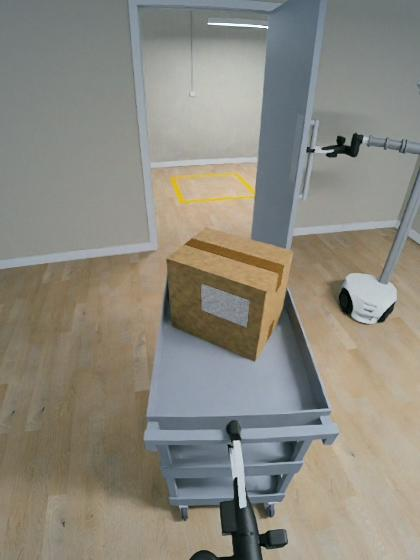

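Request:
move(
  blocking=false,
  r2={"base":{"translate_m":0.38,"strafe_m":0.035},"pace":"slow"},
)

Request:
wait(
  seconds=4.2,
  cameras=["r2_head_camera","r2_head_left_camera"],
)

Scene clock: 486.30 s.
earlier move: r2 done
move: r2 moving
r1: as last shown
r1.lidar_m: 0.58 0.64 1.19 1.48 4.55 2.26 1.48 1.37 1.43 1.32 1.22 0.87
r1.motor_effort: lift_m=+24(24) arm_m=-7(7) wheel_0=+1(1) wheel_1=-2(2) wheel_2=+10(10)
r1.servo_current: wrist_yaw_rad=65(104) wrist_pitch_rad=39(46) wrist_roll_rad=39(59) gripper_m=52(65)
r1.contact_limits: arm_m 0; translate_m 0.9
r1.wrist_depth_mm: - - 252 166 238 231 226 / - - 254 167 239 230 226 / - - 254 167 239 233 228 / - - 253 168 239 234 228 / - - 254 168 240 234 229 / - - 191 169 238 234 229 / - - 254 167 178 233 229
r2.base_odometry: x=-0.188 y=-1.806 heading=-2.295
r2.turned_by_wheels: +0.000
r2.turned_by_imu: +0.001
r2.base_tilt: forward=-0.7 right=+0.1
r2.lidar_m: 0.40 0.44 1.98 1.72 1.77 2.13 3.04 3.05 3.30 2.99 3.01 0.43
r2.base_status: translate_m moving; strafe_m moving
r2.joint_positions: lift_m=+0.619 arm_m=+0.000 wrist_yaw_rad=+0.002 wrist_pitch_rad=-0.021 wrist_roll_rad=+1.569 gripper_m=+0.041
r2.joint_status: not commanded
r2.measured_speeds: translate_m=+0.048 strafe_m=+0.004 rotate_rad=-0.001 lift_m=+0.000 arm_m=+0.000 wrist_yaw_rad=+0.000 wrist_pitch_rad=+0.000 wrist_roll_rad=+0.000
r2.motor_effort: lift_m=+8(8) arm_m=+3(4) wheel_0=+7(12) wheel_1=+7(9) wheel_2=-10(10)
r2.servo_current: wrist_yaw_rad=59(59) wrist_pitch_rad=111(117) wrist_roll_rad=46(59) gripper_m=78(91)
r2.hand_pose: x=+0.4594 y=-0.0869 z=+0.8030 quat_wxyz=(+0.708, +0.707, -0.007, +0.008) (m; r2's base frame)
r2.wrist_depth_mm: - - 183 236 - 1921 484 / - - 183 239 - 809 - / - - 206 241 - 798 - / - - 187 243 - 820 - / - - 189 244 - 820 - / - - 189 246 186 - - / - - - - - - 500
pictures: none

Scene clock: 490.50 s.
earlier move: r2 moving
r1.base_odometry: x=-3.058 y=+1.509 heading=-0.247
r1.turned_by_wheels: +0.000
r1.turned_by_imu: +0.000
r1.base_tilt: forward=-1.6 right=+1.3
r1.lidar_m: 0.60 0.69 1.09 1.73 4.54 2.23 1.51 1.39 1.41 1.33 1.21 0.90
r1.base_status: not commanded
r1.joint_positions: lift_m=+0.970 arm_m=+0.195 wrist_yaw_rad=+0.615 wrist_pitch_rad=+0.002 wrist_roll_rad=+0.000 gripper_m=-0.019
r1.joint_status: not commanded
r1.measured_speeds: all 0
r1.motor_effort: lift_m=+24(24) arm_m=-7(7) wheel_0=+0(1) wheel_1=-2(2) wheel_2=+10(10)
r1.servo_current: wrist_yaw_rad=72(104) wrist_pitch_rad=46(52) wrist_roll_rad=46(72) gripper_m=59(65)
r1.contact_limits: arm_m 0; translate_m 0.9
r1.hand_pose: x=+0.6522 y=+0.0948 z=+1.1472 quat_wxyz=(+0.953, +0.000, +0.001, +0.302) (m; r1's base frame)
r1.wrist_depth_mm: - - 252 167 238 232 227 / - - 253 167 238 232 228 / - - 253 167 240 234 228 / - - 254 168 240 233 229 / 891 1008 255 168 240 234 229 / 854 991 190 169 239 234 229 / 854 750 253 166 178 233 229
r2.base_odometry: x=-0.405 y=-2.103 heading=-2.295
r2.turned_by_wheels: +0.000
r2.turned_by_imu: +0.002
r2.base_tilt: forward=-0.7 right=+0.1
r2.lidar_m: 0.39 0.42 1.97 1.76 1.80 2.18 3.41 3.46 3.30 2.96 1.76 0.46
r2.base_status: translate_m moving; strafe_m moving
r2.joint_positions: lift_m=+0.619 arm_m=+0.000 wrist_yaw_rad=+0.002 wrist_pitch_rad=-0.021 wrist_roll_rad=+1.569 gripper_m=+0.041
r2.joint_status: not commanded
r2.measured_speeds: translate_m=+0.011 strafe_m=+0.001 rotate_rad=-0.001 lift_m=+0.000 arm_m=+0.000 wrist_yaw_rad=+0.000 wrist_pitch_rad=+0.000 wrist_roll_rad=+0.000
r2.motor_effort: lift_m=+8(8) arm_m=+4(4) wheel_0=+2(14) wheel_1=+4(9) wheel_2=-7(12)
r2.servo_current: wrist_yaw_rad=46(59) wrist_pitch_rad=117(124) wrist_roll_rad=52(65) gripper_m=78(91)
r2.hand_pose: x=+0.4594 y=-0.0869 z=+0.8030 quat_wxyz=(+0.708, +0.707, -0.007, +0.008) (m; r2's base frame)
r2.wrist_depth_mm: - - 206 256 - - - / - - 196 253 - 1808 - / - - 195 252 - 831 - / - - 194 250 - 831 - / - - 192 247 - 809 - / - - 189 246 186 - - / - - 634 - - - -
wait: 4.20 s; no rest
pictures: r2_head_camera, r2_head_left_camera
Images, in order (width x height): r2_head_camera 420x560, r2_head_left_camera 420x672.

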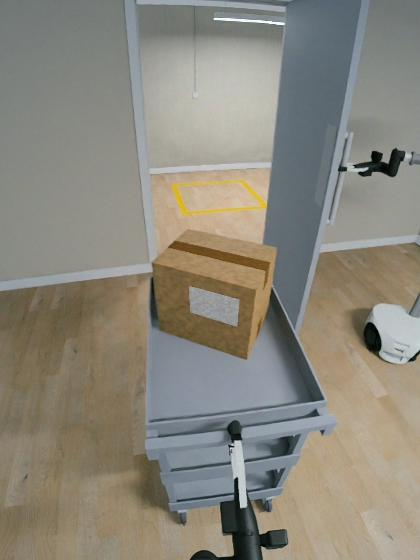

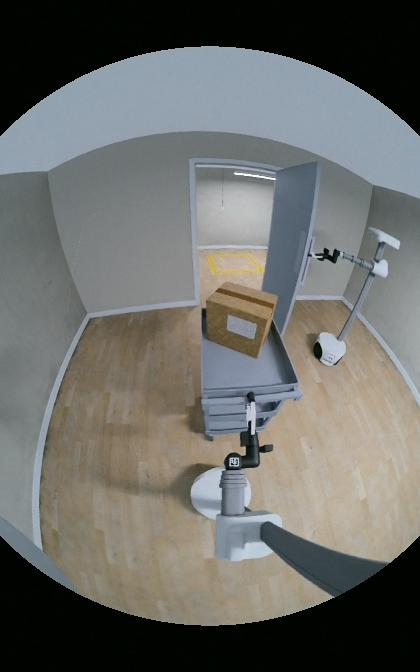

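Request:
move(
  blocking=false,
  r2={"base":{"translate_m":0.06,"strafe_m":0.17},"pace":"slow"},
)

Request:
wait(
  seconds=2.5,
  cameras=["r2_head_camera","r2_head_left_camera"],
)

Scene clock: 497.30 s.
earlier move: r2 done
move: r2 moving
r1: as last shown
r1.lidar_m: 0.58 0.68 1.12 1.78 4.55 2.23 1.49 1.40 1.41 1.32 1.20 0.90
r1.motor_effort: lift_m=+24(24) arm_m=-7(7) wheel_0=+1(1) wheel_1=-2(2) wheel_2=+10(10)
r1.servo_current: wrist_yaw_rad=72(91) wrist_pitch_rad=33(46) wrist_roll_rad=39(59) gripper_m=59(59)
r1.contact_limits: arm_m 0; translate_m 0.9
r1.wrist_depth_mm: - - 254 167 238 231 226 / - - 254 167 238 232 227 / - - 252 167 239 233 228 / - - 254 167 239 234 228 / 891 1008 255 169 240 234 229 / 854 960 190 169 239 234 228 / 842 750 253 167 178 232 230
r2.base_odometry: x=-0.400 y=-2.115 heading=-2.296
r2.turned_by_wheels: -0.001
r2.turned_by_imu: +0.000
r2.base_tilt: forward=-0.7 right=+0.1
r2.lidar_m: 0.38 0.43 1.98 1.78 1.80 2.18 3.43 3.46 3.30 2.96 1.75 0.46
r2.base_status: translate_m moving; strafe_m moving
r2.joint_positions: lift_m=+0.619 arm_m=+0.000 wrist_yaw_rad=-0.001 wrist_pitch_rad=-0.021 wrist_roll_rad=+1.569 gripper_m=+0.041
r2.joint_status: not commanded
r2.measured_speeds: translate_m=+0.017 strafe_m=+0.046 rotate_rad=-0.001 lift_m=+0.000 arm_m=+0.000 wrist_yaw_rad=-0.021 wrist_pitch_rad=+0.000 wrist_roll_rad=+0.000
r2.motor_effort: lift_m=+8(8) arm_m=+4(4) wheel_0=-4(10) wheel_1=+8(9) wheel_2=-10(10)
r2.servo_current: wrist_yaw_rad=39(59) wrist_pitch_rad=104(117) wrist_roll_rad=46(52) gripper_m=78(85)
r2.hand_pose: x=+0.4591 y=-0.0877 z=+0.8030 quat_wxyz=(+0.708, +0.707, -0.008, +0.007) (m; r2's base frame)
r2.wrist_depth_mm: - - 210 258 - - - / - - 198 254 251 - - / - - 197 253 - 798 - / - - 195 250 - 820 - / - - 192 248 - 820 - / - 185 190 245 186 - - / - - 627 - - - -
pictures: none

Scene clock: 499.80 s.
earlier move: r2 moving
r1.base_odometry: x=-3.058 y=+1.509 heading=-0.247
r1.turned_by_wheels: +0.000
r1.turned_by_imu: +0.000
r1.base_tilt: forward=-1.6 right=+1.2
r1.lidar_m: 0.59 0.67 1.16 4.24 4.54 2.25 1.47 1.39 1.41 1.34 1.21 0.88
r1.base_status: not commanded
r1.joint_positions: lift_m=+0.970 arm_m=+0.195 wrist_yaw_rad=+0.615 wrist_pitch_rad=+0.002 wrist_roll_rad=+0.000 gripper_m=-0.019
r1.joint_status: not commanded
r1.measured_speeds: all 0
r1.motor_effort: lift_m=+24(24) arm_m=-6(7) wheel_0=+0(1) wheel_1=-2(2) wheel_2=+10(10)
r1.servo_current: wrist_yaw_rad=78(111) wrist_pitch_rad=39(46) wrist_roll_rad=52(65) gripper_m=52(59)
r1.contact_limits: arm_m 0; translate_m 0.9
r1.hand_pose: x=+0.6522 y=+0.0948 z=+1.1472 quat_wxyz=(+0.953, +0.000, +0.001, +0.302) (m; r1's base frame)
r1.wrist_depth_mm: - - 252 166 237 231 225 / - - 254 167 238 231 226 / - - 253 167 239 233 227 / - - 252 168 239 234 228 / 1042 1008 255 169 239 232 228 / 891 976 186 168 238 235 229 / - 768 253 167 178 233 230
r2.base_odometry: x=-0.318 y=-2.261 heading=-2.296
r2.turned_by_wheels: +0.000
r2.turned_by_imu: +0.000
r2.base_tilt: forward=-0.6 right=+0.1
r2.lidar_m: 0.42 2.31 1.83 1.62 1.66 2.02 3.50 3.54 3.46 3.11 1.80 0.43
r2.base_status: translate_m moving; strafe_m moving
r2.joint_positions: lift_m=+0.619 arm_m=+0.000 wrist_yaw_rad=-0.005 wrist_pitch_rad=-0.021 wrist_roll_rad=+1.569 gripper_m=+0.041
r2.joint_status: not commanded
r2.measured_speeds: all 0
r2.motor_effort: lift_m=+8(8) arm_m=+4(4) wheel_0=-11(13) wheel_1=+2(9) wheel_2=-4(12)
r2.servo_current: wrist_yaw_rad=33(65) wrist_pitch_rad=111(124) wrist_roll_rad=39(65) gripper_m=85(91)
r2.hand_pose: x=+0.4587 y=-0.0890 z=+0.8030 quat_wxyz=(+0.708, +0.707, -0.009, +0.005) (m; r2's base frame)
r2.wrist_depth_mm: - - 172 226 - - - / - - 176 230 - 759 - / - - 181 236 - - - / - - 185 240 - 820 - / - - 189 246 - 831 - / - - 192 251 186 - - / - - - - - 1499 469
wait: 2.50 s; no rest
pictures: r2_head_camera, r2_head_left_camera
Images, in order (width x height): r2_head_camera 420x560, r2_head_left_camera 420x672.

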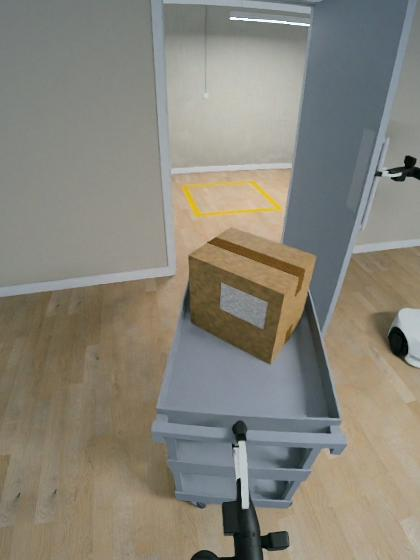

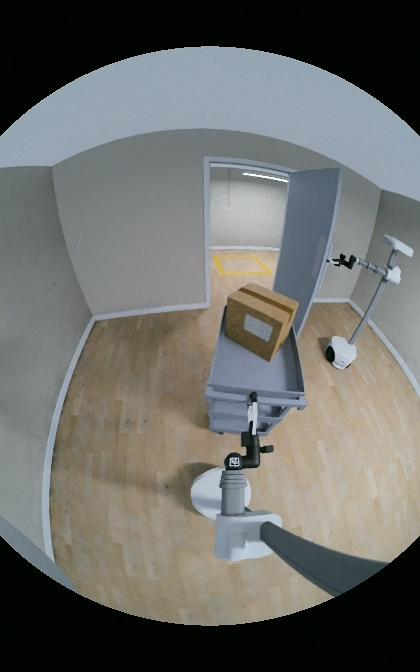

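Request:
move(
  blocking=false,
  r2={"base":{"translate_m":0.28,"strafe_m":-0.03},"pace":"slow"},
)

Request:
wait(
  seconds=3.3,
  cameras=["r2_head_camera","r2_head_left_camera"],
)

Scene clock: 506.40 s.
earlier move: r2 done
move: r2 moving
r1: as last shown
r1.base_tilt: forward=-1.5 right=+1.2
r1.lidar_m: 0.58 0.64 1.16 4.25 4.55 2.22 1.49 1.38 1.41 1.32 1.21 0.88
r1.motor_effort: lift_m=+24(24) arm_m=-7(7) wheel_0=+0(1) wheel_1=-2(2) wheel_2=+10(10)
r1.servo_current: wrist_yaw_rad=85(104) wrist_pitch_rad=39(46) wrist_roll_rad=46(65) gripper_m=52(59)
r1.contact_limits: arm_m 0; translate_m 0.9
r1.wrist_depth_mm: - - 254 167 237 231 228 / - - 253 167 239 232 226 / - - 254 167 240 233 228 / - - 255 168 240 234 229 / 1042 1025 255 169 241 234 229 / 891 976 190 169 238 234 227 / - 759 253 167 177 232 229
r2.base_odometry: x=-0.327 y=-2.270 heading=-2.295
r2.turned_by_wheels: +0.000
r2.turned_by_imu: +0.001
r2.base_tilt: forward=-0.7 right=+0.1
r2.lidar_m: 0.40 2.31 1.82 1.62 1.64 2.00 3.51 3.54 3.48 3.09 1.82 0.43
r2.base_status: translate_m moving; strafe_m moving
r2.joint_positions: lift_m=+0.619 arm_m=+0.000 wrist_yaw_rad=-0.004 wrist_pitch_rad=-0.021 wrist_roll_rad=+1.569 gripper_m=+0.041
r2.joint_status: not commanded
r2.measured_speeds: translate_m=+0.049 strafe_m=-0.005 rotate_rad=+0.004 lift_m=+0.000 arm_m=+0.000 wrist_yaw_rad=+0.029 wrist_pitch_rad=+0.000 wrist_roll_rad=+0.000
r2.motor_effort: lift_m=+8(8) arm_m=+3(4) wheel_0=+6(10) wheel_1=+7(7) wheel_2=-12(13)
r2.servo_current: wrist_yaw_rad=39(59) wrist_pitch_rad=117(117) wrist_roll_rad=52(59) gripper_m=85(85)
r2.hand_pose: x=+0.4589 y=-0.0886 z=+0.8030 quat_wxyz=(+0.708, +0.707, -0.009, +0.006) (m; r2's base frame)
r2.wrist_depth_mm: - - 167 221 - - - / - - 173 227 - 750 - / - 504 177 232 - 798 - / - - 181 237 - 798 - / - - 187 243 - - - / - 184 189 249 186 1756 - / - - - - - 1537 466
pictures: none

Scene clock: 509.70 s.
earlier move: r2 moving
r1.base_odometry: x=-3.058 y=+1.509 heading=-0.247
r1.turned_by_wheels: +0.000
r1.turned_by_imu: +0.000
r1.base_tilt: forward=-1.6 right=+1.2
r1.lidar_m: 0.59 0.68 1.22 4.27 4.54 2.27 1.48 1.39 1.43 1.34 1.23 0.88
r1.base_status: not commanded
r1.joint_positions: lift_m=+0.970 arm_m=+0.195 wrist_yaw_rad=+0.615 wrist_pitch_rad=+0.002 wrist_roll_rad=+0.000 gripper_m=-0.019
r1.joint_status: not commanded
r1.measured_speeds: all 0
r1.motor_effort: lift_m=+24(24) arm_m=-7(7) wheel_0=+0(1) wheel_1=-2(2) wheel_2=+10(10)
r1.servo_current: wrist_yaw_rad=85(111) wrist_pitch_rad=52(52) wrist_roll_rad=52(65) gripper_m=52(65)
r1.contact_limits: arm_m 0; translate_m 0.9
r1.hand_pose: x=+0.6522 y=+0.0948 z=+1.1472 quat_wxyz=(+0.953, +0.000, +0.001, +0.302) (m; r1's base frame)
r1.wrist_depth_mm: - - 252 167 238 231 226 / - - 252 167 238 232 227 / - - 254 167 239 233 228 / - - 254 168 239 234 229 / - - 256 168 240 234 229 / 1229 976 189 169 238 235 229 / - 138 255 166 179 232 229
r2.base_odometry: x=-0.526 y=-2.451 heading=-2.295
r2.turned_by_wheels: +0.000
r2.turned_by_imu: +0.003
r2.base_tilt: forward=-0.7 right=+0.0
r2.lidar_m: 0.41 0.43 1.87 1.69 1.74 2.09 3.77 3.82 3.36 3.04 1.61 0.44
r2.base_status: translate_m moving; strafe_m moving
r2.joint_positions: lift_m=+0.619 arm_m=+0.000 wrist_yaw_rad=+0.003 wrist_pitch_rad=-0.021 wrist_roll_rad=+1.569 gripper_m=+0.041
r2.joint_status: not commanded
r2.measured_speeds: translate_m=+0.002 strafe_m=+0.000 rotate_rad=+0.000 lift_m=+0.000 arm_m=+0.000 wrist_yaw_rad=+0.000 wrist_pitch_rad=+0.000 wrist_roll_rad=+0.000
r2.motor_effort: lift_m=+8(8) arm_m=+4(4) wheel_0=+10(14) wheel_1=+4(8) wheel_2=-6(13)
r2.servo_current: wrist_yaw_rad=46(59) wrist_pitch_rad=111(124) wrist_roll_rad=52(65) gripper_m=85(85)
r2.hand_pose: x=+0.4595 y=-0.0866 z=+0.8030 quat_wxyz=(+0.708, +0.707, -0.006, +0.008) (m; r2's base frame)
r2.wrist_depth_mm: - - 186 240 - - - / - - 187 243 - 1983 - / - - 188 243 - 809 - / - 521 190 245 - 809 - / - 1863 190 246 - 809 - / - 170 190 248 186 - - / - - - - - - 512
wait: 3.30 s; no rest
pictures: r2_head_camera, r2_head_left_camera
Images, in order (width x height): r2_head_camera 420x560, r2_head_left_camera 420x672.

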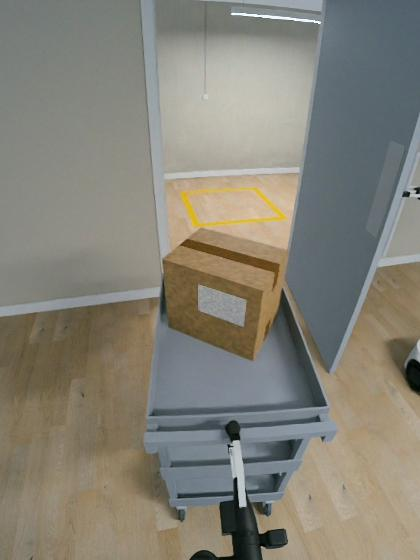

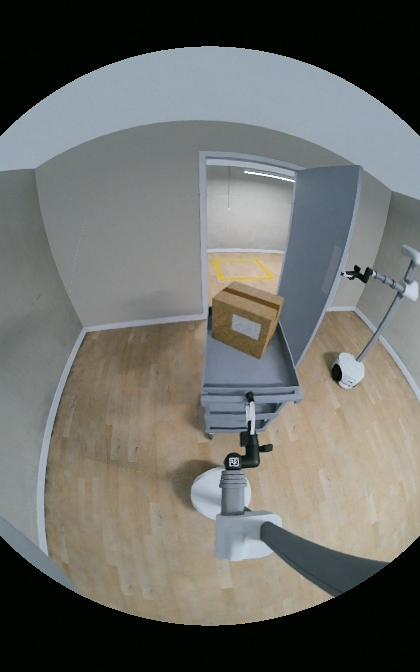

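Request:
move(
  blocking=false,
  r2={"base":{"translate_m":-0.81,"strafe_m":0.13},"pace":"slow"},
)

Request:
wait(
  seconds=9,
  cameras=["r2_head_camera","r2_head_left_camera"],
)

Scene clock: 533.53 s.
earlier move: r2 done
move: r2 moving
r1: as last shown
r1.base_tilt: forward=-1.6 right=+1.3
r1.lidar_m: 0.58 0.61 1.19 4.21 4.54 2.24 1.49 1.38 1.43 1.33 1.22 0.88
r1.motor_effort: lift_m=+24(24) arm_m=-6(7) wheel_0=+1(1) wheel_1=-2(2) wheel_2=+10(10)
r1.servo_current: wrist_yaw_rad=85(111) wrist_pitch_rad=39(46) wrist_roll_rad=52(59) gripper_m=52(59)
r1.contact_limits: arm_m 0; translate_m 0.9
r1.wrist_depth_mm: - - 252 167 238 231 226 / - - 252 167 237 231 227 / - - 254 167 239 232 227 / - - 254 168 240 235 227 / - - 255 168 240 234 229 / 1205 991 191 169 238 234 229 / - 138 255 167 178 233 230
r2.base_odometry: x=-0.517 y=-2.443 heading=-2.295
r2.turned_by_wheels: +0.000
r2.turned_by_imu: +0.001
r2.base_tilt: forward=-0.7 right=+0.1
r2.lidar_m: 0.41 0.42 1.89 1.69 1.71 2.11 3.76 3.79 3.39 3.04 1.63 0.46
r2.base_status: translate_m moving; strafe_m moving
r2.joint_positions: lift_m=+0.619 arm_m=+0.000 wrist_yaw_rad=+0.003 wrist_pitch_rad=-0.021 wrist_roll_rad=+1.569 gripper_m=+0.041
r2.joint_status: not commanded
r2.measured_speeds: translate_m=-0.049 strafe_m=+0.008 rotate_rad=-0.004 lift_m=+0.000 arm_m=+0.000 wrist_yaw_rad=+0.000 wrist_pitch_rad=+0.000 wrist_roll_rad=+0.000
r2.motor_effort: lift_m=+8(8) arm_m=+4(4) wheel_0=-2(9) wheel_1=-5(6) wheel_2=+13(14)
r2.servo_current: wrist_yaw_rad=52(59) wrist_pitch_rad=117(117) wrist_roll_rad=39(52) gripper_m=85(91)
r2.hand_pose: x=+0.4595 y=-0.0865 z=+0.8030 quat_wxyz=(+0.708, +0.707, -0.006, +0.008) (m; r2's base frame)
r2.wrist_depth_mm: - - 186 241 - - - / - - 188 243 - 1756 - / - - 189 244 - - - / - 1983 190 245 - - - / - 1808 191 246 - 820 - / - 168 190 248 186 - - / - - - - - - 512
pictures: none

Scene clock: 542.50 s.
earlier move: r2 done
r1.base_odometry: x=-3.058 y=+1.509 heading=-0.247
r1.turned_by_wheels: +0.000
r1.turned_by_imu: -0.001
r1.base_tilt: forward=-1.5 right=+1.3
r1.lidar_m: 0.58 0.64 1.46 2.24 4.55 2.23 1.50 1.39 1.42 1.32 1.21 0.88
r1.base_status: not commanded
r1.joint_positions: lift_m=+0.970 arm_m=+0.195 wrist_yaw_rad=+0.615 wrist_pitch_rad=+0.002 wrist_roll_rad=+0.000 gripper_m=-0.019
r1.joint_status: not commanded
r1.measured_speeds: all 0
r1.motor_effort: lift_m=+24(24) arm_m=-6(7) wheel_0=+0(1) wheel_1=-2(2) wheel_2=+10(10)
r1.servo_current: wrist_yaw_rad=85(111) wrist_pitch_rad=46(52) wrist_roll_rad=46(72) gripper_m=52(59)
r1.contact_limits: arm_m 0; translate_m 0.9
r1.hand_pose: x=+0.6522 y=+0.0948 z=+1.1472 quat_wxyz=(+0.953, +0.000, +0.001, +0.302) (m; r1's base frame)
r1.wrist_depth_mm: - - 253 166 238 232 227 / - - 252 167 238 231 228 / - - 253 167 240 232 228 / - - 253 167 240 234 227 / 1308 - 255 168 241 234 228 / 1255 - 191 169 239 234 229 / - - 254 167 178 233 230
r2.base_odometry: x=+0.108 y=-1.931 heading=-2.295
r2.turned_by_wheels: +0.000
r2.turned_by_imu: +0.003
r2.base_tilt: forward=-0.7 right=+0.1
r2.lidar_m: 0.42 0.47 1.59 1.42 1.46 1.76 2.99 3.03 3.67 3.28 2.39 0.41
r2.base_status: done
r2.joint_positions: lift_m=+0.619 arm_m=+0.000 wrist_yaw_rad=+0.004 wrist_pitch_rad=-0.021 wrist_roll_rad=+1.569 gripper_m=+0.041
r2.joint_status: not commanded
r2.measured_speeds: all 0
r2.motor_effort: lift_m=+8(8) arm_m=+4(4) wheel_0=-3(13) wheel_1=-4(8) wheel_2=+7(14)
r2.servo_current: wrist_yaw_rad=46(65) wrist_pitch_rad=117(124) wrist_roll_rad=46(65) gripper_m=85(91)
r2.hand_pose: x=+0.4596 y=-0.0863 z=+0.8030 quat_wxyz=(+0.708, +0.707, -0.006, +0.009) (m; r2's base frame)
r2.wrist_depth_mm: - - 171 224 - 1808 - / - - 176 229 - 741 - / - - 200 235 - - - / - - 186 240 - 831 - / - - 191 248 - - - / - - 194 253 186 - - / - - - - - 1618 477
wait: 8.97 of 9 s (r2 has come to rest)
pictures: r2_head_camera, r2_head_left_camera
Images, in order (width x height): r2_head_camera 420x560, r2_head_left_camera 420x672.

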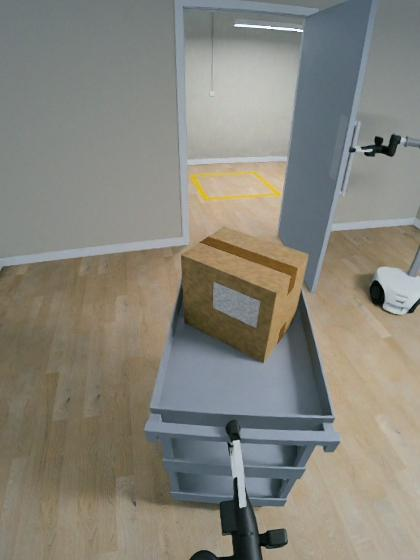

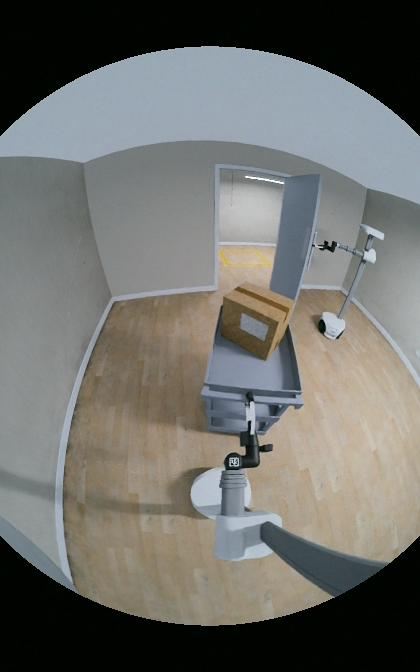

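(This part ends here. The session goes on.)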